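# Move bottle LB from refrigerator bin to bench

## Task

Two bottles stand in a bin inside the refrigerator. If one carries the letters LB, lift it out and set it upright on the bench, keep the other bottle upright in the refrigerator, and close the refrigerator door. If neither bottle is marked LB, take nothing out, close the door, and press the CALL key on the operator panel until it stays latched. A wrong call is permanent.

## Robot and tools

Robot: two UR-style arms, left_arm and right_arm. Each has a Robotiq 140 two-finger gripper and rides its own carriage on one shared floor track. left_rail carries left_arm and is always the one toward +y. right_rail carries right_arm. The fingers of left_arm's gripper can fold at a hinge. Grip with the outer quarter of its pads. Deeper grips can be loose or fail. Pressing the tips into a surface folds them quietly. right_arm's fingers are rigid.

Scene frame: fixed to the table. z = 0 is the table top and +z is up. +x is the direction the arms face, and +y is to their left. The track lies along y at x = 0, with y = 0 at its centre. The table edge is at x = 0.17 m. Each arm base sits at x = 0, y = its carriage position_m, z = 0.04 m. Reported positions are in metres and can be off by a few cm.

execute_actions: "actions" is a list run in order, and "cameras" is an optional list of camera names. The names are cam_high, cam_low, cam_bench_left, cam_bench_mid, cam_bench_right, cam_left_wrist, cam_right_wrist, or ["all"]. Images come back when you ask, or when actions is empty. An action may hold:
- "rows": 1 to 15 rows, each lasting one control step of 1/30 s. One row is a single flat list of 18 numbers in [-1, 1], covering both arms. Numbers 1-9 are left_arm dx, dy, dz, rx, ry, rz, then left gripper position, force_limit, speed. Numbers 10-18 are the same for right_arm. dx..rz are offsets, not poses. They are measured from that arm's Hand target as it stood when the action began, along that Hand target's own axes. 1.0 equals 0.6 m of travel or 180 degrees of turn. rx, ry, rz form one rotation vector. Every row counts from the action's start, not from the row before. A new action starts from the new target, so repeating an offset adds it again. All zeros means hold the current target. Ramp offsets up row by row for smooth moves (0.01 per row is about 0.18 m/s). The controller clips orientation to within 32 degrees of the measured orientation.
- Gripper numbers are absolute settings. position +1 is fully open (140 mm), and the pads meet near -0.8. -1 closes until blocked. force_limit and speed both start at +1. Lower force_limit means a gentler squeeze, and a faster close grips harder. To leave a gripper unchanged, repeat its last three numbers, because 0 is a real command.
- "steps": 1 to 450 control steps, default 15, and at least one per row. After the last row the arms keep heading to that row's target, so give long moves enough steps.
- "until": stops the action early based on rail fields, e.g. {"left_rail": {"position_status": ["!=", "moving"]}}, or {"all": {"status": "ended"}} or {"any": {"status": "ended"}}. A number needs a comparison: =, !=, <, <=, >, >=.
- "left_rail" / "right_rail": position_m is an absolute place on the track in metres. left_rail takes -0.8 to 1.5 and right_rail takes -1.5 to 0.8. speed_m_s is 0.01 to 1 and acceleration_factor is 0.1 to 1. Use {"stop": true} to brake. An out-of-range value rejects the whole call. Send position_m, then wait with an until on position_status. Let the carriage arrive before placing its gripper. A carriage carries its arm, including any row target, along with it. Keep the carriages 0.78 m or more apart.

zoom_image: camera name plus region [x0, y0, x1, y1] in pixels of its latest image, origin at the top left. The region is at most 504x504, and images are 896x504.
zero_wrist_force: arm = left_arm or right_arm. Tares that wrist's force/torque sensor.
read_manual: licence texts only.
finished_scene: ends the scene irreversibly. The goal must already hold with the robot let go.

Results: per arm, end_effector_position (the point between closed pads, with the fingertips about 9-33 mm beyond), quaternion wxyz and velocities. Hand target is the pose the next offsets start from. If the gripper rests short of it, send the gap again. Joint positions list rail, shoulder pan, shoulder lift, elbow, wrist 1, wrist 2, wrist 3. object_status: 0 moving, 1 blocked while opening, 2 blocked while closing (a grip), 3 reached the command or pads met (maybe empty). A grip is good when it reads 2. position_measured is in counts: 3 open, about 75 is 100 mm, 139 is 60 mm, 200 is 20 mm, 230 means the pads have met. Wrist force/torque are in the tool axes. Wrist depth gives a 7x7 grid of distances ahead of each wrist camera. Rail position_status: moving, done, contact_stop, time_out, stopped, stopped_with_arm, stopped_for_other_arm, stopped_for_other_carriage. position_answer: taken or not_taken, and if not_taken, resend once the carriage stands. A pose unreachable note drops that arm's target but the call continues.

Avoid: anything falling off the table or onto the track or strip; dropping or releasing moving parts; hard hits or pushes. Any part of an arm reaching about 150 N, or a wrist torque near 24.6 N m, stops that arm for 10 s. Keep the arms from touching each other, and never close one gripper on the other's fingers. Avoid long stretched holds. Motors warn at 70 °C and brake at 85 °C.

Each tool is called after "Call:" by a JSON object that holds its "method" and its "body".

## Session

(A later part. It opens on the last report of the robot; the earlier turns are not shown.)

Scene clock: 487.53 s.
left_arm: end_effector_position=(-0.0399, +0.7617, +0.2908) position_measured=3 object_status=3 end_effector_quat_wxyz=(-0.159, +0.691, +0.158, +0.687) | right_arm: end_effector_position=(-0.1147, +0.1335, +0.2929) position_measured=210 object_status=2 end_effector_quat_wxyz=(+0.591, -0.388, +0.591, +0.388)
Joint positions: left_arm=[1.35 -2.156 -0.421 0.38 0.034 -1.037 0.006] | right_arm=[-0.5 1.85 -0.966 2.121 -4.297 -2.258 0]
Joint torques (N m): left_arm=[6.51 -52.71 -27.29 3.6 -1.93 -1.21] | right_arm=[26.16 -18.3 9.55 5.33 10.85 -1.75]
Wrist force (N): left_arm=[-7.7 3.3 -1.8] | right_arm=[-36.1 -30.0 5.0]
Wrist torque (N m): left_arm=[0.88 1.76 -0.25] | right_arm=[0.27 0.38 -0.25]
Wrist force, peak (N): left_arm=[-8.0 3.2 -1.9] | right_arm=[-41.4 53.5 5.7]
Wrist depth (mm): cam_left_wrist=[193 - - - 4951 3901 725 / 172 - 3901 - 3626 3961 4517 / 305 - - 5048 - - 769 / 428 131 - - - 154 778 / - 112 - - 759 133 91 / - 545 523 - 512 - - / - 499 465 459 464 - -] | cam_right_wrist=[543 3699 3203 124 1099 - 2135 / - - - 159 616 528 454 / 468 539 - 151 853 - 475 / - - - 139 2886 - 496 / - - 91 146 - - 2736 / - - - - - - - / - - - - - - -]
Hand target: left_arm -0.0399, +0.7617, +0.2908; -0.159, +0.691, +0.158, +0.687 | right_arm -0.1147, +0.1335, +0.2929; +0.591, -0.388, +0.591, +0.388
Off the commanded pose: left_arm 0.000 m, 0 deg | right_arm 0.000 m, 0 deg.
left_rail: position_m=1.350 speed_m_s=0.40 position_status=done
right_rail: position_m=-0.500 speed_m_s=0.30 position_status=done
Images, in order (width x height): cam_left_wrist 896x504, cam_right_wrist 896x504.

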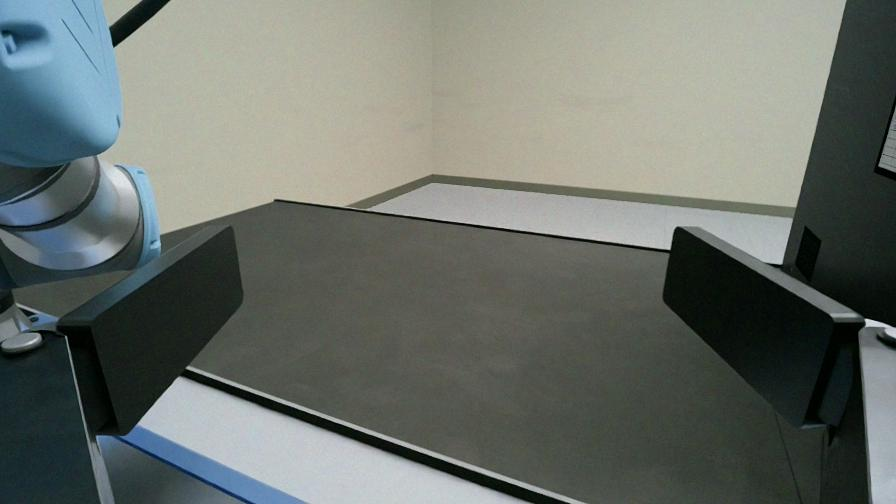

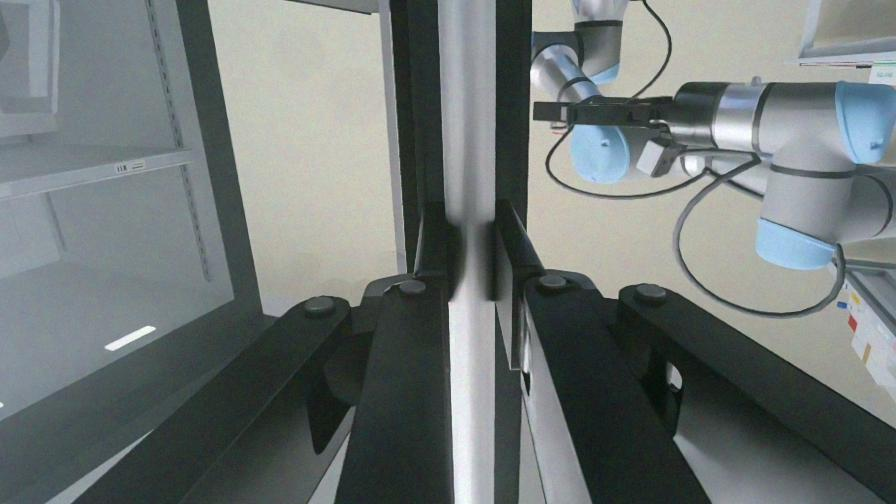

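Call:
{"method": "execute_actions", "body": {"actions": [{"rows":[[0,0,0,0,0,0,1,1,1,0,-0.004,-0.0375,-0.0095,0,0,-1,0.4,-1]],"steps":12},{"rows":[[0,0,0,0,0,0,1,1,1,0,-0.0035,-0.0375,-0.0095,0,0,-1,0.4,-1]],"steps":15},{"rows":[[0,0,0,0,0,0,1,1,1,0,-0.0045,-0.0375,-0.0095,0,0,-1,0.4,-1]],"steps":15},{"rows":[[0,0,0,0,0,0,1,1,1,0,-0.005,-0.0375,-0.0095,0,0,-1,0.4,-1]],"steps":15}], "cameras": ["cam_right_wrist"]}}

Scene clock: 496.20 s.
left_arm: end_effector_position=(-0.0399, +0.7617, +0.2908) position_measured=3 object_status=3 end_effector_quat_wxyz=(-0.159, +0.691, +0.158, +0.687) | right_arm: end_effector_position=(-0.1371, +0.0459, +0.2929) position_measured=210 object_status=2 end_effector_quat_wxyz=(+0.567, -0.423, +0.567, +0.423)
Joint positions: left_arm=[1.35 -2.156 -0.421 0.38 0.034 -1.037 0.006] | right_arm=[-0.5 1.901 -1.058 2.373 -4.457 -2.19 0]
Joint torques (N m): left_arm=[6.77 -54.45 -25.92 3.95 -1.58 -1.25] | right_arm=[27.56 -20.23 8.79 3.28 12.58 -0.06]
Wrist force (N): left_arm=[-7.7 3.2 -1.9] | right_arm=[-25.8 -36.1 8.3]
Wrist torque (N m): left_arm=[0.87 1.75 -0.25] | right_arm=[0.18 0.35 -0.27]
Wrist force, peak (N): left_arm=[-8.0 3.0 -2.2] | right_arm=[-37.5 -30.1 5.1]
Wrist depth (mm): cam_left_wrist=[192 2429 - - 4681 5364 - / 172 - - 3433 5149 4768 669 / 307 - 3479 6279 6279 - - / 428 131 - - 4364 133 652 / - 112 748 - 733 133 93 / - - - - 561 526 - / - 433 466 438 - - -] | cam_right_wrist=[- - - 123 157 - 2264 / 628 - 3699 130 653 585 2153 / 518 - - 154 2824 612 1728 / - 655 - 136 - 3411 - / 545 - 91 145 - 2824 - / - - - - - - - / - - - - - - -]
Hand target: left_arm -0.0399, +0.7617, +0.2908; -0.159, +0.691, +0.158, +0.687 | right_arm -0.1372, +0.0458, +0.2929; +0.567, -0.423, +0.567, +0.423
Off the commanded pose: left_arm 0.000 m, 0 deg | right_arm 0.000 m, 0 deg.
left_rail: position_m=1.350 speed_m_s=0.40 position_status=done
right_rail: position_m=-0.500 speed_m_s=0.30 position_status=done
Images, in order (width x height): cam_right_wrist 896x504.

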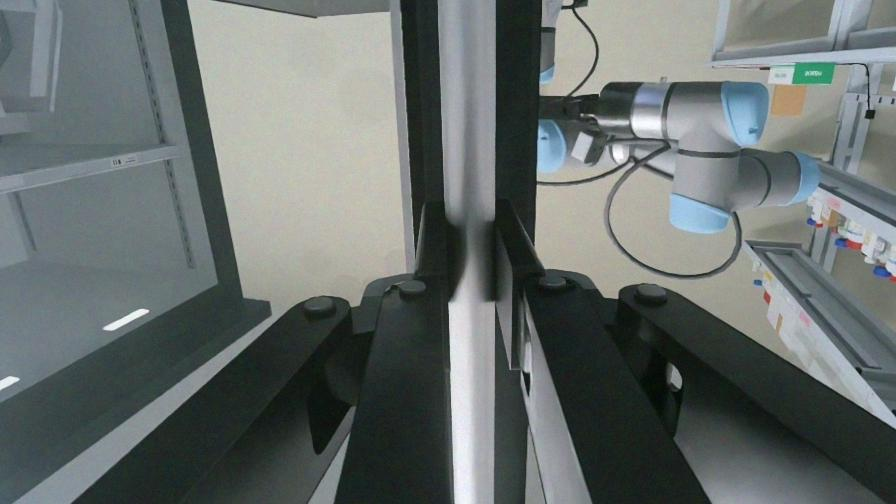

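Call:
{"method": "execute_actions", "body": {"actions": [{"rows":[[0.133,-0.195,0.26,0,0,0,1,1,1,0,-0.0015,0,0,0,0,-1,0.4,-1]],"steps":35},{"rows":[[0,0,0,-0.144,0,0,1,1,1,0,0,0,0,0,0,-1,0.4,-1]],"steps":30},{"left_rail":{"position_m":0.85},"rows":[[0,0,0,0,0,0,1,1,1,0,0,0,0,0,0,-1,0.4,-1]],"steps":120,"until":{"left_rail":{"position_status":["!=","moving"]}}}], "cameras": ["cam_right_wrist","cam_left_wrist"]}}

Scene clock: 510.40 s.
left_arm: end_effector_position=(+0.0498, +0.4352, +0.3700) position_measured=3 object_status=3 end_effector_quat_wxyz=(+0.000, +0.709, +0.000, +0.705) | right_arm: end_effector_position=(-0.1363, +0.0456, +0.2929) position_measured=210 object_status=2 end_effector_quat_wxyz=(+0.567, -0.423, +0.567, +0.423)
Joint positions: left_arm=[0.85 -2.408 -1.32 1.691 -0.381 -0.838 0.006] | right_arm=[-0.5 1.899 -1.058 2.376 -4.459 -2.188 0]
Joint torques (N m): left_arm=[-8.16 -32.34 -20.4 0.2 0.87 1.34] | right_arm=[-4.13 -21.19 12.16 2.62 2.27 -1.77]
Wrist force (N): left_arm=[-7.7 2.8 -2.1] | right_arm=[-27.4 -10.6 4.6]
Wrist torque (N m): left_arm=[0.79 1.77 -0.25] | right_arm=[0.26 0.36 -0.20]
Wrist force, peak (N): left_arm=[-19.0 -2.3 -18.9] | right_arm=[-26.7 -35.9 8.5]
Wrist depth (mm): cam_left_wrist=[- 3961 - - - - - / 3678 4023 - - - 759 - / - 3479 5478 613 531 535 460 / - 143 3843 - 567 133 - / - 121 - - 660 133 92 / - 719 616 523 521 518 - / - - 580 506 511 - -] | cam_right_wrist=[- 2600 - 123 - - - / - 2951 - 157 2600 - 2764 / 532 611 - 154 475 441 - / - 663 - 137 481 462 - / - - 91 145 - 499 - / - - - - - - - / - - - - - - -]
Hand target: left_arm +0.0498, +0.4352, +0.3700; +0.000, +0.709, +0.000, +0.705 | right_arm -0.1363, +0.0456, +0.2929; +0.567, -0.423, +0.567, +0.423
Off the commanded pose: left_arm 0.000 m, 0 deg | right_arm 0.000 m, 0 deg.
left_rail: position_m=0.850 speed_m_s=0.40 position_status=done
right_rail: position_m=-0.500 speed_m_s=0.30 position_status=done
Images, in order (width x height): cam_left_wrist 896x504, cam_right_wrist 896x504.

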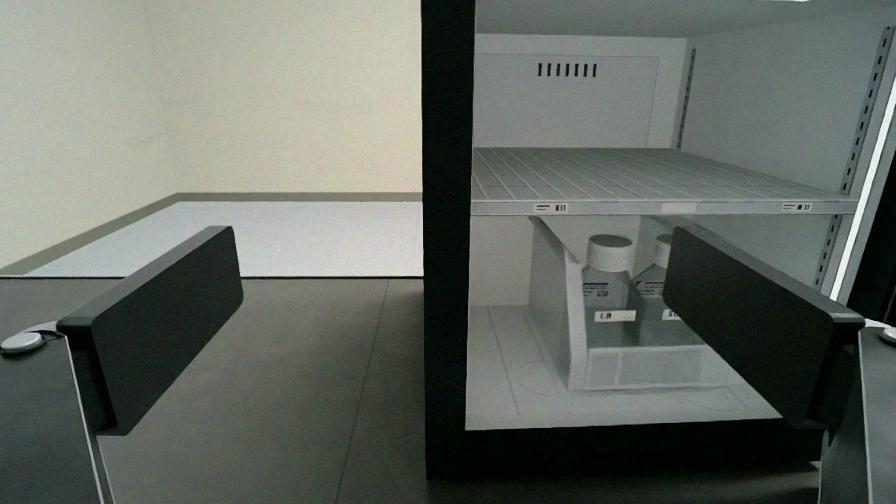

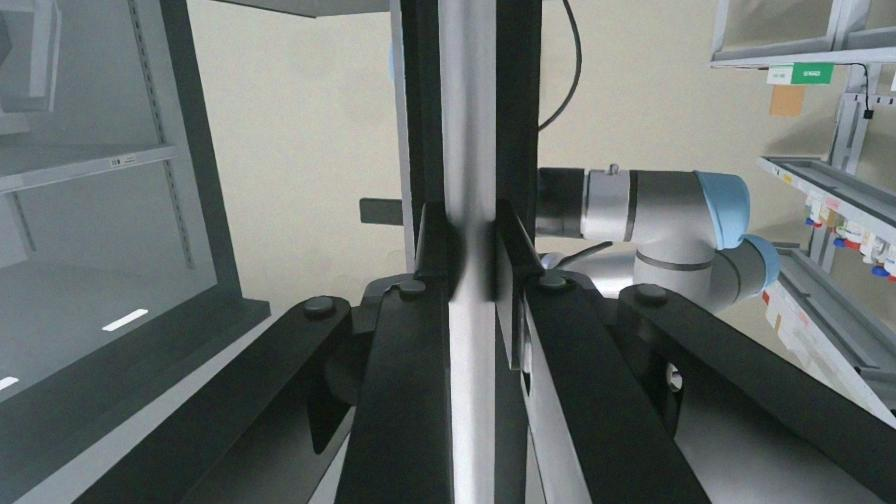

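Call:
{"method": "zoom_image", "body": {"camera": "cam_left_wrist", "region": [460, 180, 760, 440]}}

Scaled by 1.680.

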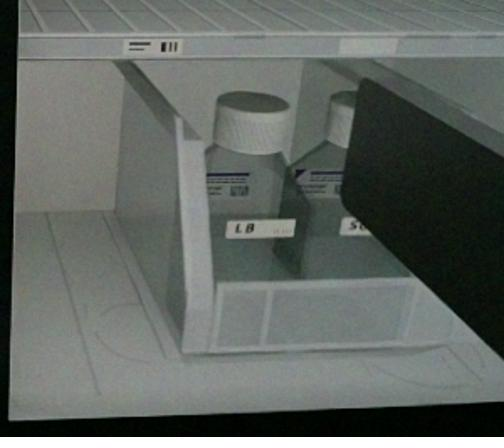

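Call:
{"method": "execute_actions", "body": {"actions": [{"rows":[[-0.15,0.275,0.083,0,0,0,1,1,1,0,0,0,0,0,0,-1,0.4,-1]],"steps":40}], "cameras": ["cam_left_wrist"]}}

Call:
{"method": "zoom_image", "body": {"camera": "cam_left_wrist", "region": [240, 100, 660, 450]}}

Scene clock: 543.23 s.
left_arm: end_effector_position=(+0.0990, +0.2702, +0.2797) position_measured=3 object_status=3 end_effector_quat_wxyz=(+0.000, +0.709, +0.000, +0.705) | right_arm: end_effector_position=(-0.1363, +0.0456, +0.2929) position_measured=210 object_status=2 end_effector_quat_wxyz=(+0.567, -0.423, +0.567, +0.423)
Joint positions: left_arm=[0.85 -2.139 -0.951 1.391 -0.452 -0.568 0.01] | right_arm=[-0.5 1.899 -1.058 2.376 -4.459 -2.188 0]
Joint torques (N m): left_arm=[8.87 -38.05 -26.58 3.02 2.47 -1.4] | right_arm=[-4.13 -20.2 11.93 2.69 2.35 -1.77]
Wrist force (N): left_arm=[-7.8 3.1 -1.8] | right_arm=[-27.6 -10.6 5.1]
Wrist torque (N m): left_arm=[0.85 1.78 -0.14] | right_arm=[0.28 0.41 -0.22]
Wrist force, peak (N): left_arm=[-10.2 6.4 0.6] | right_arm=[-28.0 -10.7 5.0]
Wrist depth (mm): cam_left_wrist=[- - - - - 405 301 / - - 423 477 551 373 327 / 3388 - - 463 516 413 306 / 3576 131 609 639 - 133 - / - 113 525 461 462 133 92 / - - 435 433 446 - - / - 431 432 - - 417 -] | cam_right_wrist=[- - - 123 3164 - - / 621 559 - 158 290 278 2550 / 581 566 298 154 303 288 - / 704 - - 137 322 321 350 / 595 - 91 145 - 318 - / - - - - - - - / - - - - - - -]
Hand target: left_arm +0.0990, +0.2702, +0.2797; +0.000, +0.709, +0.000, +0.705 | right_arm -0.1363, +0.0456, +0.2929; +0.567, -0.423, +0.567, +0.423
Off the commanded pose: left_arm 0.000 m, 0 deg | right_arm 0.000 m, 0 deg.
left_rail: position_m=0.850 speed_m_s=0.40 position_status=done
right_rail: position_m=-0.500 speed_m_s=0.30 position_status=done
Images, in order (width x height): cam_left_wrist 896x504.

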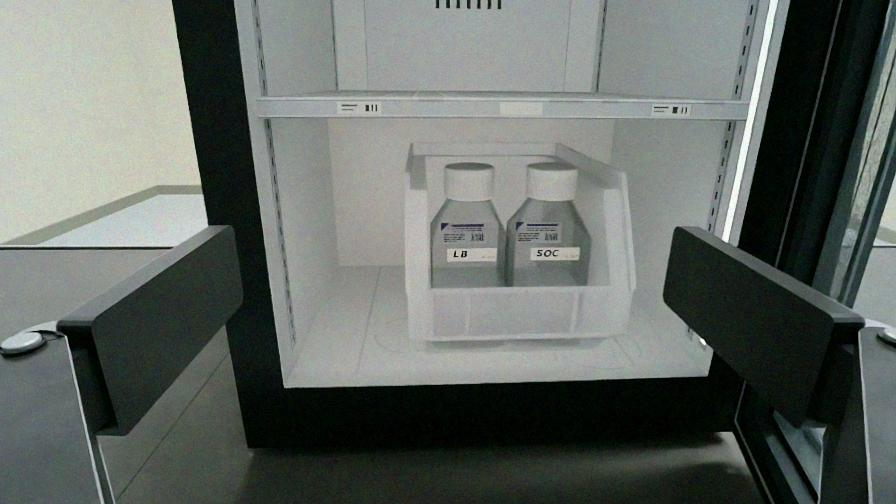

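Scaled by 1.200.

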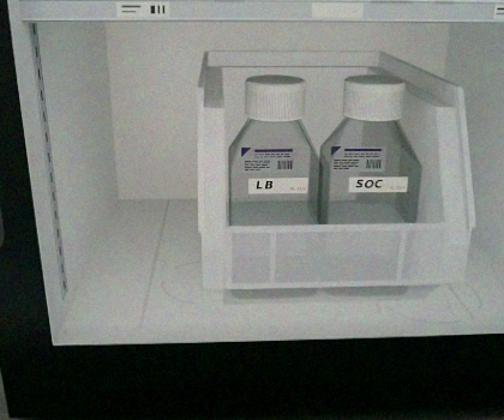

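Call:
{"method": "execute_actions", "body": {"actions": [{"rows":[[-0.067,0.032,0.15,0.0,0.111,0,0.05,-1,-0.5,0,0,0,0,0,0,-1,0.4,-1]],"steps":40},{"rows":[[0.055,0,0.141,0,0,0,0.05,-1,-0.5,0,0,0,0,0,0,-1,0.4,-1]],"steps":1},{"rows":[[-0.052,0,0.142,0,0,0,0.05,-1,-0.5,0,0,0,0,0,0,-1,0.4,-1]],"steps":1}]}}

Scene clock: 575.77 s.
left_arm: end_effector_position=(+0.3201, +0.2866, +0.2799) position_measured=123 object_status=3 end_effector_quat_wxyz=(-0.020, +0.596, +0.016, +0.803) | right_arm: end_effector_position=(-0.1363, +0.0456, +0.2929) position_measured=210 object_status=2 end_effector_quat_wxyz=(+0.567, -0.423, +0.567, +0.423)
Joint positions: left_arm=[0.85 -1.764 -0.712 1.331 0.277 -0.379 -0.862] | right_arm=[-0.5 1.899 -1.058 2.376 -4.459 -2.188 0]
Joint torques (N m): left_arm=[8.09 -53.03 -10.11 4.87 0.52 -1] | right_arm=[19.04 -19.92 3.86 -1.32 6.7 -1.67]
Wrist force (N): left_arm=[-8.0 3.0 -2.4] | right_arm=[-7.6 -24.2 6.3]
Wrist torque (N m): left_arm=[0.86 1.72 -0.14] | right_arm=[0.43 0.31 -0.10]
Wrist force, peak (N): left_arm=[-13.5 5.5 -22.4] | right_arm=[-3.3 -29.8 -37.2]
Wrist depth (mm): cam_left_wrist=[160 - 388 456 466 431 330 / 161 221 347 - - 426 315 / 161 162 162 162 162 162 162 / - 224 137 - 140 - 317 / - 91 116 245 213 94 211 / - - - 198 - - - / - - 412 364 367 - -] | cam_right_wrist=[- 350 275 148 248 - - / 383 374 255 155 159 - 2626 / 512 553 273 163 171 - - / - - - 136 - - - / - - - 142 - - - / - - - - - - - / - - - - - - -]
Hand target: left_arm +0.3481, +0.2510, +0.2976; +0.000, +0.576, +0.000, +0.817 | right_arm -0.1363, +0.0456, +0.2929; +0.567, -0.423, +0.567, +0.423
Off the commanded pose: left_arm 0.049 m, 4 deg | right_arm 0.000 m, 0 deg.
left_rail: position_m=0.850 speed_m_s=0.40 position_status=done
right_rail: position_m=-0.500 speed_m_s=0.30 position_status=done

Call:
{"method": "execute_actions", "body": {"actions": [], "cameras": ["cam_right_wrist","cam_left_wrist","cam_bench_mid"]}}

Scene clock: 579.03 s.
left_arm: end_effector_position=(+0.3203, +0.2867, +0.2799) position_measured=123 object_status=3 end_effector_quat_wxyz=(-0.020, +0.596, +0.016, +0.803) | right_arm: end_effector_position=(-0.1363, +0.0456, +0.2929) position_measured=210 object_status=2 end_effector_quat_wxyz=(+0.567, -0.423, +0.567, +0.423)
Joint positions: left_arm=[0.85 -1.764 -0.712 1.332 0.277 -0.379 -0.862] | right_arm=[-0.5 1.899 -1.058 2.376 -4.459 -2.188 0]
Joint velocities: within noise
Joint torques (N m): left_arm=[8.81 -54.03 -9.8 4.72 0.54 -1.25] | right_arm=[22.23 -19.95 3.2 0.65 8.26 -1.66]
Motor temperatures (°C): left_arm=[29 25 25 36 38 30] | right_arm=[25 25 30 33 34 38]
Wrist force (N): left_arm=[-7.9 3.2 -2.4] | right_arm=[-8.0 -24.9 6.4]
Wrist torque (N m): left_arm=[0.91 1.71 -0.14] | right_arm=[0.40 0.26 -0.10]
Wrist force, peak (N): left_arm=[-8.0 3.2 -2.7] | right_arm=[-8.2 -25.4 6.6]
Wrist depth (mm): cam_left_wrist=[160 - - 497 - - 349 / - - - - - - 315 / 161 162 162 162 162 162 163 / - 222 170 - 140 437 316 / - 91 115 - 213 - 211 / - - - 203 - - - / - - 415 364 202 - -] | cam_right_wrist=[- 355 276 148 152 3242 - / 389 377 254 155 249 - - / 562 602 274 163 168 - - / - - - 136 - - - / - - - 142 - - - / - - - - - - - / - - - - - - -]
Hand target: left_arm +0.3481, +0.2510, +0.2976; +0.000, +0.576, +0.000, +0.817 | right_arm -0.1363, +0.0456, +0.2929; +0.567, -0.423, +0.567, +0.423
Tool commands: left_gripper/position=+0.05 left_gripper/force_limit=-1.0 left_gripper/speed=-0.5 right_gripper/position=-1.0 right_gripper/force_limit=+0.4 right_gripper/speed=-1.0
Off the commanded pose: left_arm 0.049 m, 4 deg | right_arm 0.000 m, 0 deg.
left_rail: position_m=0.850 speed_m_s=0.40 position_status=done
right_rail: position_m=-0.500 speed_m_s=0.30 position_status=done
Images, in order (width x height): cam_bench_mid 896x504, cam_left_wrist 896x504, cam_right_wrist 896x504.

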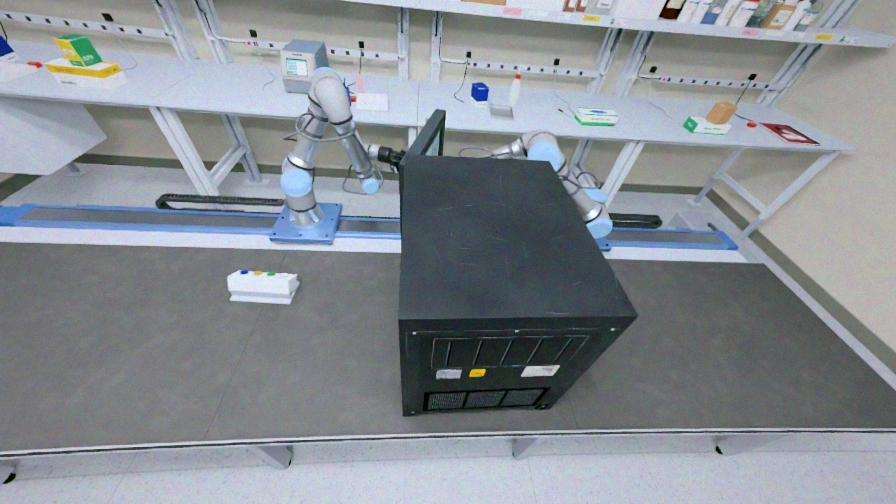

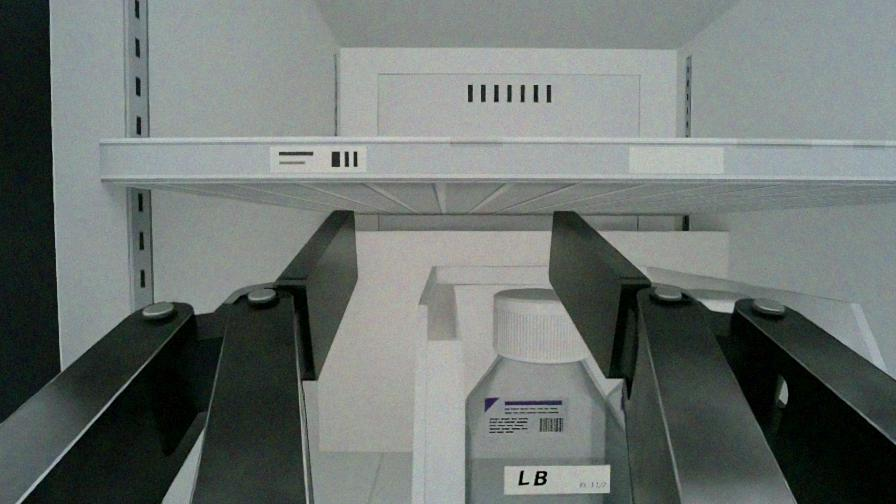

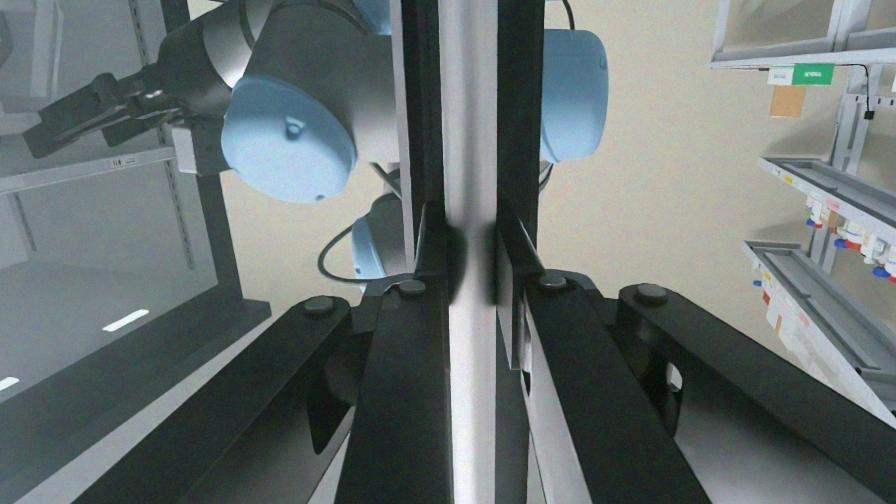

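Call:
{"method": "execute_actions", "body": {"actions": [{"rows":[[-0.086,0,-0.045,0,0,0,0.05,-1,-0.5,0,0,0,0,0,0,-1,0.4,-1]],"steps":45}], "cameras": ["cam_right_wrist","cam_left_wrist"]}}

Scene clock: 600.27 s.
left_arm: end_effector_position=(+0.3400, +0.2510, +0.2399) position_measured=123 object_status=3 end_effector_quat_wxyz=(+0.000, +0.576, +0.000, +0.817) | right_arm: end_effector_position=(-0.1363, +0.0456, +0.2929) position_measured=210 object_status=2 end_effector_quat_wxyz=(+0.567, -0.423, +0.567, +0.423)
Joint positions: left_arm=[0.85 -1.716 -0.521 1.182 0.522 -0.371 -1.158] | right_arm=[-0.5 1.899 -1.058 2.376 -4.459 -2.188 0]
Joint torques (N m): left_arm=[7.7 -46.52 -21.76 5.04 -4.2 -1.46] | right_arm=[20.02 -19.53 1.46 2.21 9.22 -1.45]
Wrist force (N): left_arm=[-7.9 2.9 -2.6] | right_arm=[-8.7 -25.1 6.3]
Wrist torque (N m): left_arm=[0.84 1.70 -0.12] | right_arm=[0.36 0.41 -0.10]
Wrist force, peak (N): left_arm=[-10.2 4.3 -3.1] | right_arm=[-8.2 -25.3 6.4]
Wrist depth (mm): cam_left_wrist=[139 140 143 145 147 149 151 / 201 204 205 206 206 205 204 / 215 - 344 410 416 347 282 / 202 - 170 193 161 203 244 / - - 138 - 140 94 177 / - - 161 180 406 - - / - - 153 342 - - -] | cam_right_wrist=[356 224 244 148 - - - / 611 384 - 155 - - - / 532 - - 163 3018 - - / 704 - - 136 - - - / - - 91 142 - - - / - - - - - - - / - - - - - - -]
Hand target: left_arm +0.3400, +0.2510, +0.2399; +0.000, +0.576, +0.000, +0.817 | right_arm -0.1363, +0.0456, +0.2929; +0.567, -0.423, +0.567, +0.423
Off the commanded pose: left_arm 0.000 m, 0 deg | right_arm 0.000 m, 0 deg.
left_rail: position_m=0.850 speed_m_s=0.40 position_status=done
right_rail: position_m=-0.500 speed_m_s=0.30 position_status=done
Images, in order (width x height): cam_left_wrist 896x504, cam_right_wrist 896x504.

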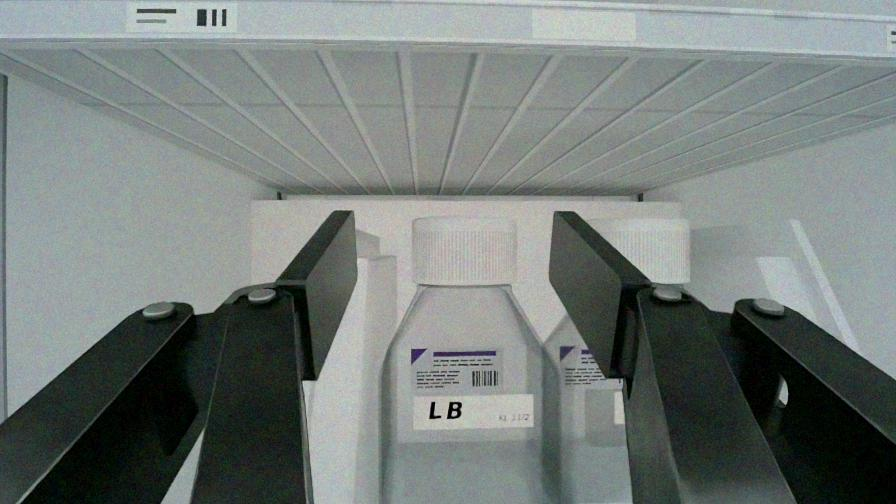

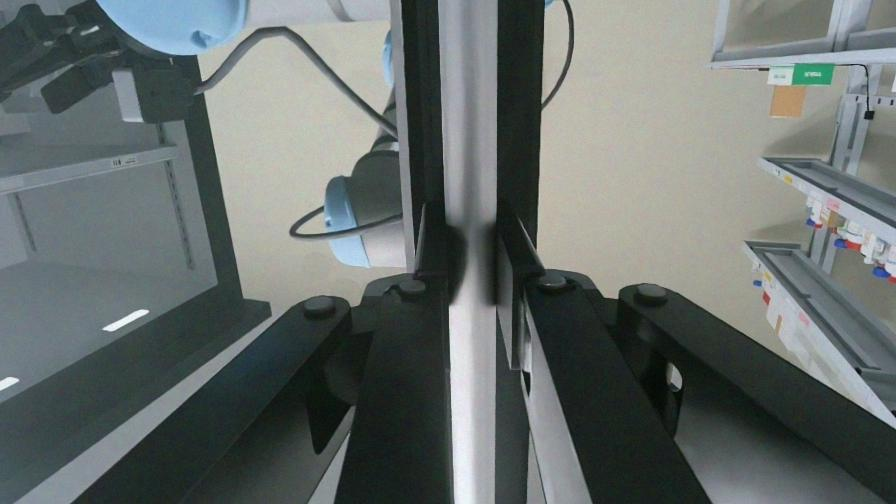

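Call:
{"method": "execute_actions", "body": {"actions": [{"rows":[[-0.016,0.008,0.038,0,0,0,0.05,-1,-0.5,0,0,0,0,0,0,-1,0.4,-1]],"steps":20},{"rows":[[-0.017,0,0.039,0,0,0,0.05,-1,-0.5,0,0,0,0,0,0,-1,0.4,-1]],"steps":30}], "cameras": ["cam_left_wrist"]}}

Scene clock: 613.57 s.
left_arm: end_effector_position=(+0.3902, +0.2462, +0.2367) position_measured=123 object_status=3 end_effector_quat_wxyz=(+0.000, +0.576, +0.000, +0.817) | right_arm: end_effector_position=(-0.1363, +0.0456, +0.2929) position_measured=210 object_status=2 end_effector_quat_wxyz=(+0.567, -0.423, +0.567, +0.423)
Joint positions: left_arm=[0.85 -1.631 -0.448 1.098 0.752 -0.347 -1.392] | right_arm=[-0.5 1.899 -1.058 2.376 -4.459 -2.188 0]
Joint torques (N m): left_arm=[23.63 -42.66 -18.89 2.63 0.38 -1.73] | right_arm=[18.71 -19.62 0.49 2.19 9.03 -1.47]
Wrist force (N): left_arm=[11.9 11.9 -21.7] | right_arm=[-9.0 -26.1 6.6]
Wrist torque (N m): left_arm=[2.06 0.64 0.50] | right_arm=[0.41 0.36 -0.10]
Wrist force, peak (N): left_arm=[12.1 11.8 -21.9] | right_arm=[-8.7 -26.4 6.6]
Wrist depth (mm): cam_left_wrist=[140 142 142 143 143 143 141 / 200 212 214 216 215 214 213 / 223 305 357 308 359 337 258 / - 270 138 144 156 149 159 / - - 115 348 140 94 136 / - 100 167 - - - - / 221 102 128 128 - - -] | cam_right_wrist=[359 549 265 148 2409 - - / 407 600 473 155 - 2600 - / 521 630 555 163 - 2653 - / - - - 136 2454 - - / - - - 142 - - - / - - - - - - - / - - - - - - -]
Hand target: left_arm +0.3902, +0.2462, +0.2367; +0.000, +0.576, +0.000, +0.817 | right_arm -0.1363, +0.0456, +0.2929; +0.567, -0.423, +0.567, +0.423
Off the commanded pose: left_arm 0.000 m, 0 deg | right_arm 0.000 m, 0 deg.
left_rail: position_m=0.850 speed_m_s=0.40 position_status=done
right_rail: position_m=-0.500 speed_m_s=0.30 position_status=done
Images, in order (width x height): cam_left_wrist 896x504.

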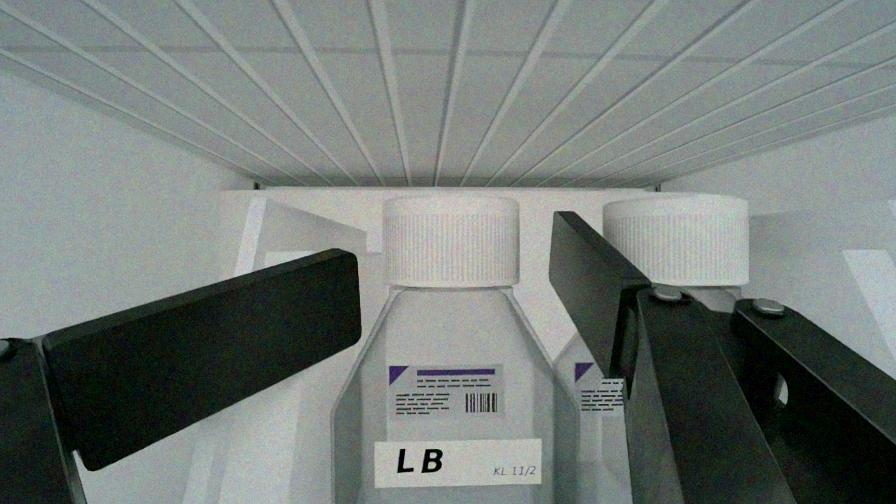

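Call:
{"method": "execute_actions", "body": {"actions": [{"rows":[[0.026,0,-0.062,0,0,0,0.05,-1,-0.5,0,0,0,0,0,0,-1,0.4,-1]],"steps":30},{"rows":[[0,0,0,0,0,0,-0.135,-1,-0.5,0,0,0,0,0,0,-1,0.4,-1]],"steps":20}], "cameras": ["cam_left_wrist"]}}

Scene clock: 632.60 s.
left_arm: end_effector_position=(+0.3499, +0.2462, +0.2390) position_measured=146 object_status=3 end_effector_quat_wxyz=(+0.000, +0.576, +0.000, +0.817) | right_arm: end_effector_position=(-0.1363, +0.0456, +0.2929) position_measured=210 object_status=2 end_effector_quat_wxyz=(+0.567, -0.423, +0.567, +0.423)
Joint positions: left_arm=[0.85 -1.699 -0.498 1.148 0.576 -0.364 -1.204] | right_arm=[-0.5 1.899 -1.058 2.376 -4.459 -2.188 0]
Joint torques (N m): left_arm=[-10.23 -58.39 -8.96 0.9 -4.67 1.81] | right_arm=[17.61 -19.15 -2.82 2.34 8.91 -1.12]
Wrist force (N): left_arm=[-7.6 1.4 -2.3] | right_arm=[-8.8 -24.6 6.4]
Wrist torque (N m): left_arm=[0.54 1.62 -0.24] | right_arm=[0.49 0.31 -0.10]
Wrist force, peak (N): left_arm=[11.8 12.0 -22.1] | right_arm=[-8.8 -26.6 6.8]
Wrist depth (mm): cam_left_wrist=[137 138 139 139 139 139 147 / 198 206 208 210 210 208 206 / 208 298 350 355 354 347 262 / 221 313 162 183 185 194 238 / - 91 125 - - - 173 / - - 209 169 - - - / - - - 326 - - -] | cam_right_wrist=[364 234 237 148 - - - / 454 414 - 155 - - - / 529 566 576 154 - - - / - - - 137 - - - / - - - 142 - - - / - - - - - - - / - - - - - - -]
Hand target: left_arm +0.3499, +0.2462, +0.2390; +0.000, +0.576, +0.000, +0.817 | right_arm -0.1363, +0.0456, +0.2929; +0.567, -0.423, +0.567, +0.423
Off the commanded pose: left_arm 0.000 m, 0 deg | right_arm 0.000 m, 0 deg.
left_rail: position_m=0.850 speed_m_s=0.40 position_status=done
right_rail: position_m=-0.500 speed_m_s=0.30 position_status=done
Images, in order (width x height): cam_left_wrist 896x504.

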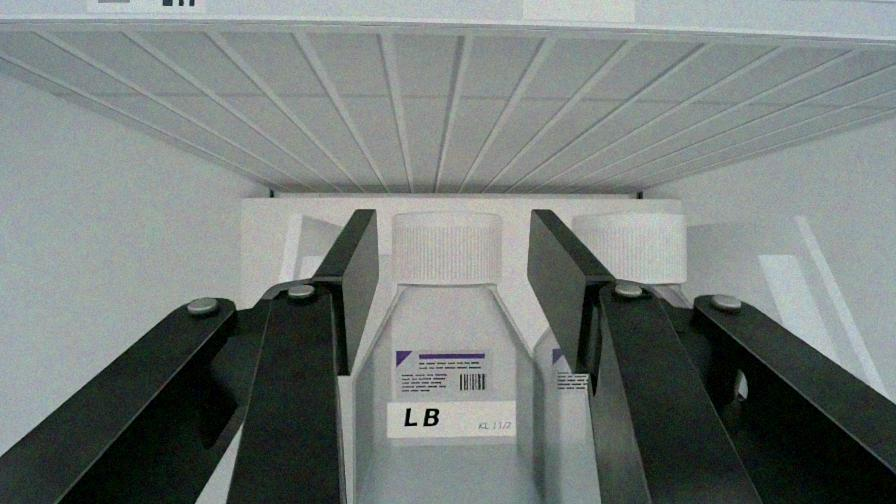

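Call:
{"method": "execute_actions", "body": {"actions": [{"rows":[[-0.01,-0.003,0.028,0,0,0,-0.135,-1,-0.5,0,0,0,0,0,0,-1,0.4,-1]],"steps":15},{"rows":[[-0.01,0,0.028,0,0,0,-0.135,-1,-0.5,0,0,0,0,0,0,-1,0.4,-1]],"steps":15},{"rows":[[-0.01,0,0.027,0,0,0,-0.135,-1,-0.5,0,0,0,0,0,0,-1,0.4,-1]],"steps":20}], "cameras": ["cam_left_wrist"]}}

Scene clock: 640.43 s.
left_arm: end_effector_position=(+0.4024, +0.2481, +0.2399) position_measured=146 object_status=3 end_effector_quat_wxyz=(+0.000, +0.575, +0.000, +0.818) | right_arm: end_effector_position=(-0.1363, +0.0456, +0.2929) position_measured=210 object_status=2 end_effector_quat_wxyz=(+0.567, -0.423, +0.567, +0.423)
Joint positions: left_arm=[0.85 -1.61 -0.439 1.091 0.808 -0.348 -1.453] | right_arm=[-0.5 1.899 -1.058 2.376 -4.459 -2.188 0]
Joint torques (N m): left_arm=[70.6 -34.09 -14.27 -0.61 12.29 -3.99] | right_arm=[17.38 -19.84 -4.36 2.4 9.62 -1.14]
Wrist force (N): left_arm=[58.7 16.5 -96.5] | right_arm=[-15.1 -31.5 7.2]
Wrist torque (N m): left_arm=[5.38 -1.61 2.48] | right_arm=[0.36 0.43 -0.10]
Wrist force, peak (N): left_arm=[58.7 16.5 -96.5] | right_arm=[-15.6 -31.8 7.4]
Wrist depth (mm): cam_left_wrist=[140 133 133 144 134 133 133 / 178 197 199 200 201 199 198 / - 280 327 330 328 328 262 / - 126 130 133 149 135 158 / - 92 125 341 - - 148 / - - 208 338 - - - / - - - 339 - - -] | cam_right_wrist=[361 412 256 148 2824 2409 - / 416 - 3126 155 2575 - - / 529 - 545 151 2626 - - / - 639 3283 137 2984 - - / - - 95 142 - - - / - - - - - - - / - - - - - - -]
Hand target: left_arm +0.4028, +0.2480, +0.2387; +0.000, +0.576, +0.000, +0.817 | right_arm -0.1363, +0.0456, +0.2929; +0.567, -0.423, +0.567, +0.423
Off the commanded pose: left_arm 0.001 m, 0 deg | right_arm 0.000 m, 0 deg.
left_rail: position_m=0.850 speed_m_s=0.40 position_status=done
right_rail: position_m=-0.500 speed_m_s=0.30 position_status=done
Images, in order (width x height): cam_left_wrist 896x504.

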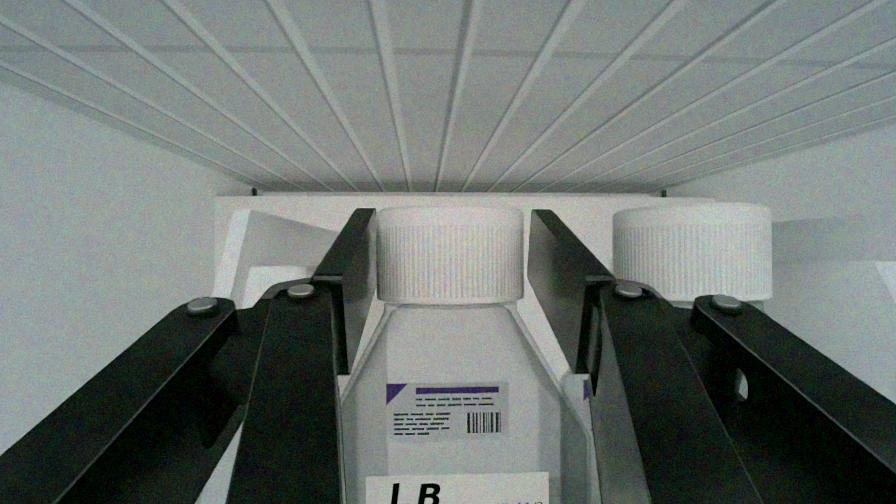

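Call:
{"method": "execute_actions", "body": {"actions": [{"rows":[[0.034,0,-0.094,0,0,0,-0.135,-1,-0.5,0,0,0,0,0,0,-1,0.4,-1]],"steps":25},{"rows":[[0.011,0,0.004,0,-0.1556,0,-0.135,-1,-0.5,0,0,0,0,0,0,-1,0.4,-1]],"steps":35},{"rows":[[0.0066,0,0.047,0,0,0,-0.135,-1,-0.5,0,0,0,0,0,0,-1,0.4,-1]],"steps":30}], "cameras": ["cam_left_wrist"]}}

Scene clock: 674.77 s.
left_arm: end_effector_position=(+0.3717, +0.2479, +0.2458) position_measured=146 object_status=3 end_effector_quat_wxyz=(+0.027, +0.700, -0.020, +0.714) | right_arm: end_effector_position=(-0.1363, +0.0456, +0.2929) position_measured=210 object_status=2 end_effector_quat_wxyz=(+0.567, -0.423, +0.567, +0.423)
Joint positions: left_arm=[0.85 -1.696 -0.899 1.438 -0.214 -0.062 -0.333] | right_arm=[-0.5 1.899 -1.058 2.376 -4.459 -2.188 0]
Joint torques (N m): left_arm=[7.92 -51.21 -13.09 -1.14 -2.96 1.53] | right_arm=[15.84 -29.17 -6.48 -0.89 6.83 -0.96]
Wrist force (N): left_arm=[-6.8 1.0 -1.5] | right_arm=[-8.3 -25.1 6.4]
Wrist torque (N m): left_arm=[0.42 1.51 -0.24] | right_arm=[0.36 0.31 -0.10]
Wrist force, peak (N): left_arm=[58.9 16.7 -98.2] | right_arm=[-15.0 -31.8 7.6]
Wrist depth (mm): cam_left_wrist=[136 103 102 99 97 112 104 / - - - - - 341 233 / 231 - - 364 367 237 242 / - 309 154 160 155 170 233 / - 91 - 395 - - 166 / - - 242 354 - - - / - - - 273 - - -] | cam_right_wrist=[- 358 337 147 - - - / 380 360 336 128 - 2680 2794 / 558 597 338 163 170 2477 - / - 645 342 136 - 2918 - / - - - 142 - - - / - - - - - - - / - - - - - - -]
Hand target: left_arm +0.3714, +0.2480, +0.2458; +0.000, +0.757, +0.000, +0.653 | right_arm -0.1363, +0.0456, +0.2929; +0.567, -0.423, +0.567, +0.423
Off the commanded pose: left_arm 0.000 m, 10 deg | right_arm 0.000 m, 0 deg.
left_rail: position_m=0.850 speed_m_s=0.40 position_status=done
right_rail: position_m=-0.500 speed_m_s=0.30 position_status=done
Images, in order (width x height): cam_left_wrist 896x504.

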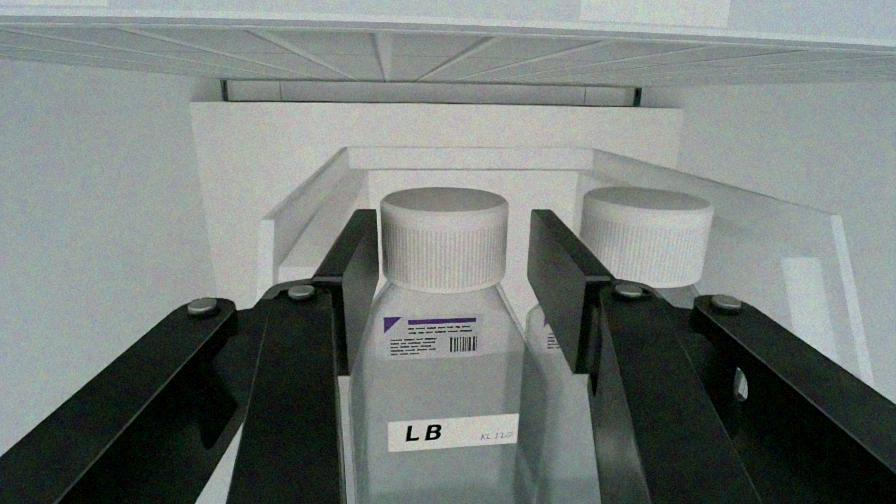

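Call:
{"method": "execute_actions", "body": {"actions": [{"rows":[[-0.0235,0.023,-0.0235,0.0667,0.0889,0,-0.135,-1,-0.5,0,0,0,0,0,0,-1,0.4,-1]],"steps":50}], "cameras": ["cam_left_wrist"]}}

Scene clock: 702.80 s.
left_arm: end_effector_position=(+0.3553, +0.2352, +0.2347) position_measured=146 object_status=3 end_effector_quat_wxyz=(-0.077, +0.659, +0.066, +0.745) | right_arm: end_effector_position=(-0.1352, +0.0431, +0.2933) position_measured=210 object_status=2 end_effector_quat_wxyz=(+0.568, -0.421, +0.567, +0.423)
Joint positions: left_arm=[0.85 -1.69 -0.624 1.049 -0.054 -0.345 -0.347] | right_arm=[-0.5 1.901 -1.058 2.38 -4.466 -2.193 0]
Joint torques (N m): left_arm=[-1.39 -53.88 -19.19 1.63 -0.86 0.19] | right_arm=[-1.62 -28.89 -6.37 -1.93 -0.14 -0.23]
Wrist force (N): left_arm=[-6.7 1.2 -1.5] | right_arm=[-2.0 3.5 5.5]
Wrist torque (N m): left_arm=[0.45 1.48 -0.13] | right_arm=[-0.07 0.32 -0.26]
Wrist force, peak (N): left_arm=[-10.1 2.8 -3.1] | right_arm=[10.7 -50.7 -153.3]
Wrist depth (mm): cam_left_wrist=[155 157 159 160 159 157 154 / - 302 326 326 329 319 285 / 216 266 208 177 367 160 267 / - - 163 189 155 182 151 / - 90 124 373 - - 143 / - - 215 275 - - - / - - - 278 - - -] | cam_right_wrist=[281 235 254 116 - - - / 346 236 244 159 153 - - / 369 233 222 161 164 - - / - 237 232 133 170 - - / - 582 - 139 - - - / - - - - - - - / - - - - - - -]
Hand target: left_arm +0.3553, +0.2352, +0.2347; -0.077, +0.659, +0.066, +0.745 (not the last commanded pose) | right_arm -0.1352, +0.0431, +0.2933; +0.568, -0.421, +0.567, +0.423 (not the last commanded pose)
Tool commands: left_gripper/position=-0.137255 left_gripper/force_limit=-1.0 left_gripper/speed=-0.498039 right_gripper/position=-1.0 right_gripper/force_limit=+0.403922 right_gripper/speed=-1.0
Off the commanded pose: left_arm 0.001 m, 1 deg | right_arm 0.003 m, 0 deg.
FORCE FAULT: contact force on the left arm reached its limit, and that arm stopped for 10 seconds. FORCE FAULT: contact force on the right arm reached its limit, and that arm stopped for 10 seconds. On each arm, the contact can be on any part of the arm, not only on its tool. Those arms' remaining commands of this call were not run. Those arms' targets are now where they stood when their stops ended, not their last commands. Those arms accept commands again.
left_rail: position_m=0.850 speed_m_s=0.40 position_status=done
right_rail: position_m=-0.500 speed_m_s=0.30 position_status=done
Images, in order (width x height): cam_left_wrist 896x504.

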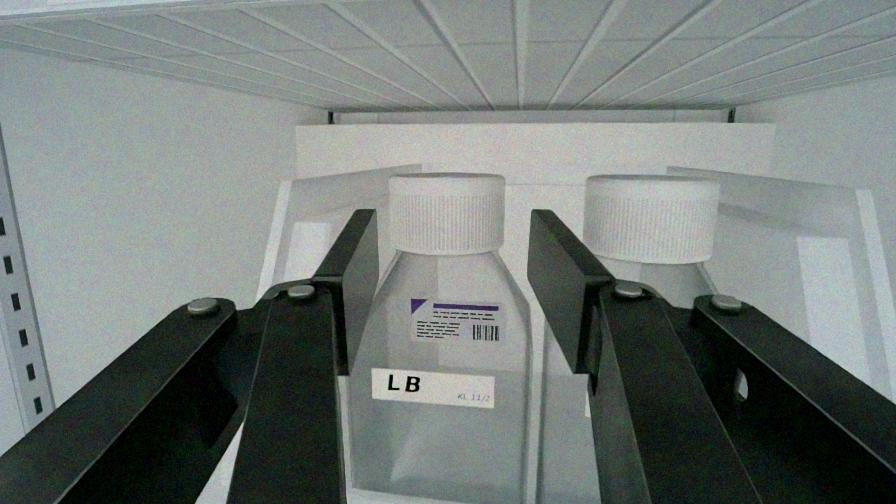

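Call:
{"method": "execute_actions", "body": {"actions": [], "cameras": ["cam_right_wrist","cam_bench_left"]}}

Scene clock: 706.13 s.
left_arm: end_effector_position=(+0.3553, +0.2352, +0.2347) position_measured=146 object_status=3 end_effector_quat_wxyz=(-0.077, +0.659, +0.066, +0.745) | right_arm: end_effector_position=(-0.1352, +0.0431, +0.2933) position_measured=210 object_status=2 end_effector_quat_wxyz=(+0.568, -0.421, +0.567, +0.423)
Joint positions: left_arm=[0.85 -1.69 -0.624 1.049 -0.054 -0.345 -0.347] | right_arm=[-0.5 1.901 -1.058 2.38 -4.466 -2.193 0]
Joint velocities: within noise
Joint torques (N m): left_arm=[-1.51 -54 -18.43 1.53 -0.86 0.1] | right_arm=[-1.68 -28.74 -6.39 -2.01 -0.27 -0.21]
Motor temperatures (°C): left_arm=[29 25 25 36 38 30] | right_arm=[25 25 29 33 34 37]
Wrist force (N): left_arm=[-6.9 1.2 -1.1] | right_arm=[-1.8 3.6 5.5]
Wrist torque (N m): left_arm=[0.47 1.51 -0.13] | right_arm=[-0.06 0.30 -0.24]
Wrist force, peak (N): left_arm=[-7.1 1.1 -1.5] | right_arm=[-1.7 3.6 5.8]
Wrist depth (mm): cam_left_wrist=[154 157 158 160 159 157 155 / - 256 326 332 323 319 269 / - 314 224 176 368 167 284 / 208 - 162 181 155 178 152 / - 91 125 298 - - 143 / - - 215 326 - - - / - - 219 282 - - -] | cam_right_wrist=[280 235 3054 146 2550 2653 - / 345 236 231 158 2707 - 2284 / 369 233 222 160 162 - - / - 238 240 134 - - 2118 / 516 - - 139 - - - / - - - - - - - / - - - - - - -]
Hand target: left_arm +0.3553, +0.2352, +0.2347; -0.077, +0.659, +0.066, +0.745 (not the last commanded pose) | right_arm -0.1352, +0.0431, +0.2933; +0.568, -0.421, +0.567, +0.423 (not the last commanded pose)
Tool commands: left_gripper/position=-0.137255 left_gripper/force_limit=-1.0 left_gripper/speed=-0.498039 right_gripper/position=-1.0 right_gripper/force_limit=+0.403922 right_gripper/speed=-1.0
Off the commanded pose: left_arm 0.001 m, 1 deg | right_arm 0.003 m, 0 deg.
left_rail: position_m=0.850 speed_m_s=0.40 position_status=done
right_rail: position_m=-0.500 speed_m_s=0.30 position_status=done
Images, in order (width x height): cam_bench_left 896x504, cam_right_wrist 896x504.

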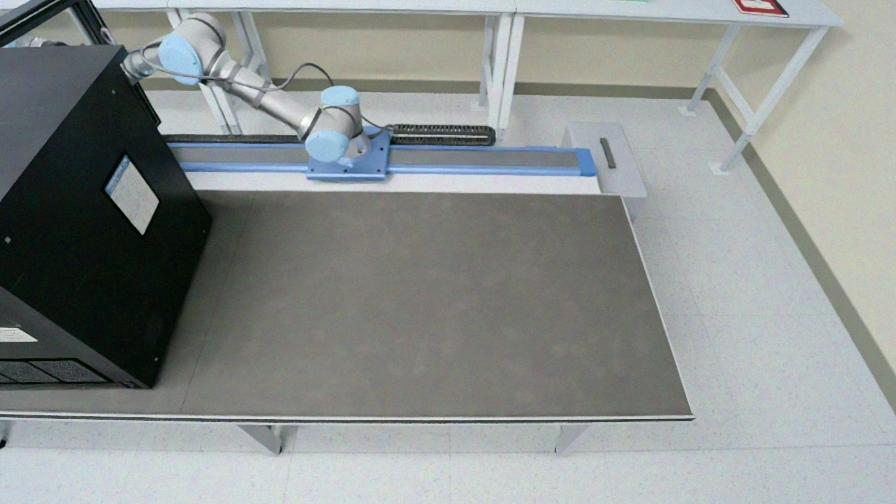

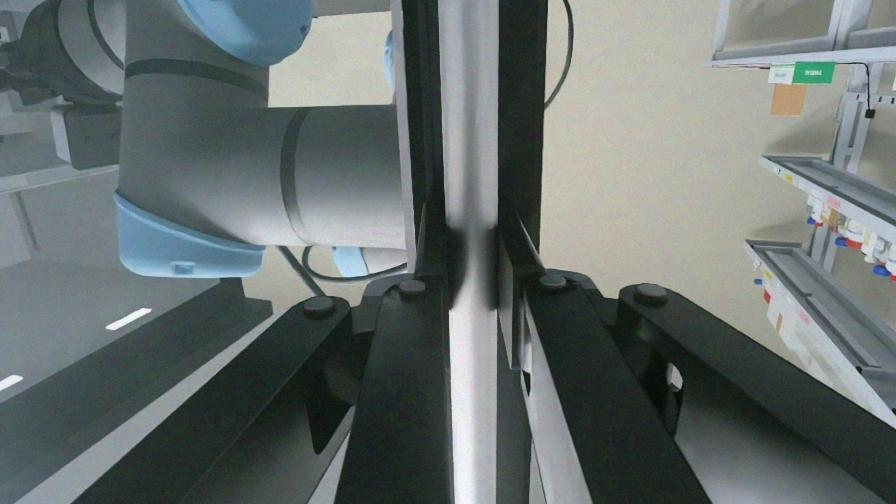

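Call:
{"method": "execute_actions", "body": {"actions": [{"rows":[[0,0,0,0,0,0,-0.135,-1,-0.5,0,-0.013,-0.0353,-0.0067,0,0,-1,0.4,-1]],"steps":14},{"rows":[[0,0,0,0,0,0,-0.135,-1,-0.5,0,-0.012,-0.0353,-0.0067,0,0,-1,0.4,-1]],"steps":14},{"rows":[[0,0,0,0,0,0,-0.135,-1,-0.5,0,-0.0105,-0.0353,-0.0067,0,0,-1,0.4,-1]],"steps":14},{"rows":[[0,0,0,0,0,0,-0.135,-1,-0.5,0,-0.009,-0.0353,-0.0067,0,0,-1,0.4,-1]],"steps":20}], "cameras": ["cam_right_wrist"]}}

Scene clock: 716.67 s.
left_arm: end_effector_position=(+0.3553, +0.2352, +0.2347) position_measured=146 object_status=3 end_effector_quat_wxyz=(-0.077, +0.659, +0.066, +0.745) | right_arm: end_effector_position=(-0.1373, -0.0445, +0.2931) position_measured=210 object_status=2 end_effector_quat_wxyz=(+0.545, -0.450, +0.544, +0.452)
Joint positions: left_arm=[0.85 -1.69 -0.624 1.049 -0.054 -0.345 -0.347] | right_arm=[-0.5 1.916 -1.115 2.634 -4.663 -2.104 0]
Joint torques (N m): left_arm=[-0.82 -54.31 -19.24 1.55 -0.82 0.2] | right_arm=[-15.92 -12.31 16.15 -3.01 -14.56 -1.87]
Wrist force (N): left_arm=[-6.7 1.1 -1.5] | right_arm=[-10.6 52.4 -5.3]
Wrist torque (N m): left_arm=[0.44 1.48 -0.13] | right_arm=[-0.26 0.23 -0.12]
Wrist force, peak (N): left_arm=[-7.1 1.0 -1.4] | right_arm=[-10.5 52.6 -5.3]
Wrist depth (mm): cam_left_wrist=[176 158 159 160 159 157 155 / - - 328 326 323 322 309 / 209 - 224 176 177 167 182 / - 254 162 190 155 180 151 / - 91 125 - - - 143 / - - 214 322 - - - / - - 219 278 - - -] | cam_right_wrist=[351 304 311 118 2432 2707 - / 391 302 300 152 2824 2854 - / 577 301 304 130 3018 3501 - / - 704 657 133 - - 1475 / - - 91 140 - - - / - - - - - - - / - - - - - - -]
Hand target: left_arm +0.3553, +0.2352, +0.2347; -0.077, +0.659, +0.066, +0.745 | right_arm -0.1313, -0.0457, +0.2930; +0.550, -0.444, +0.549, +0.446
Off the commanded pose: left_arm 0.000 m, 0 deg | right_arm 0.006 m, 1 deg.
left_rail: position_m=0.850 speed_m_s=0.40 position_status=done
right_rail: position_m=-0.500 speed_m_s=0.30 position_status=done
Images, in order (width x height): cam_right_wrist 896x504.

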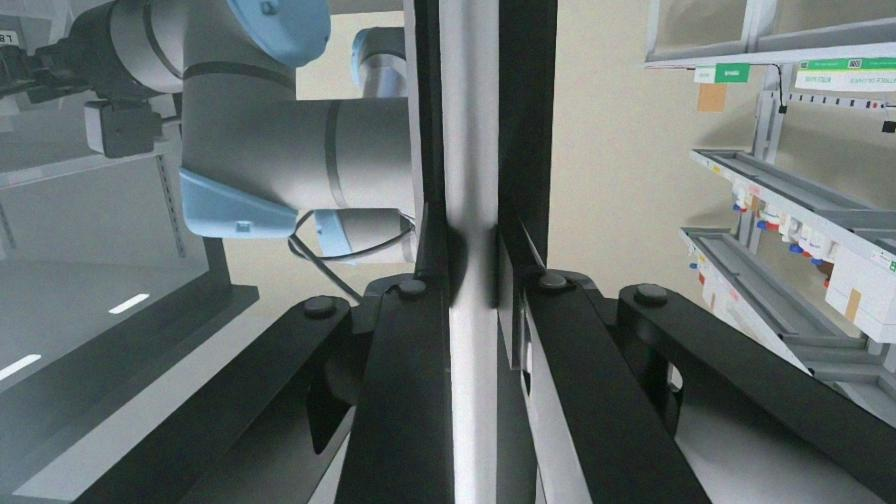

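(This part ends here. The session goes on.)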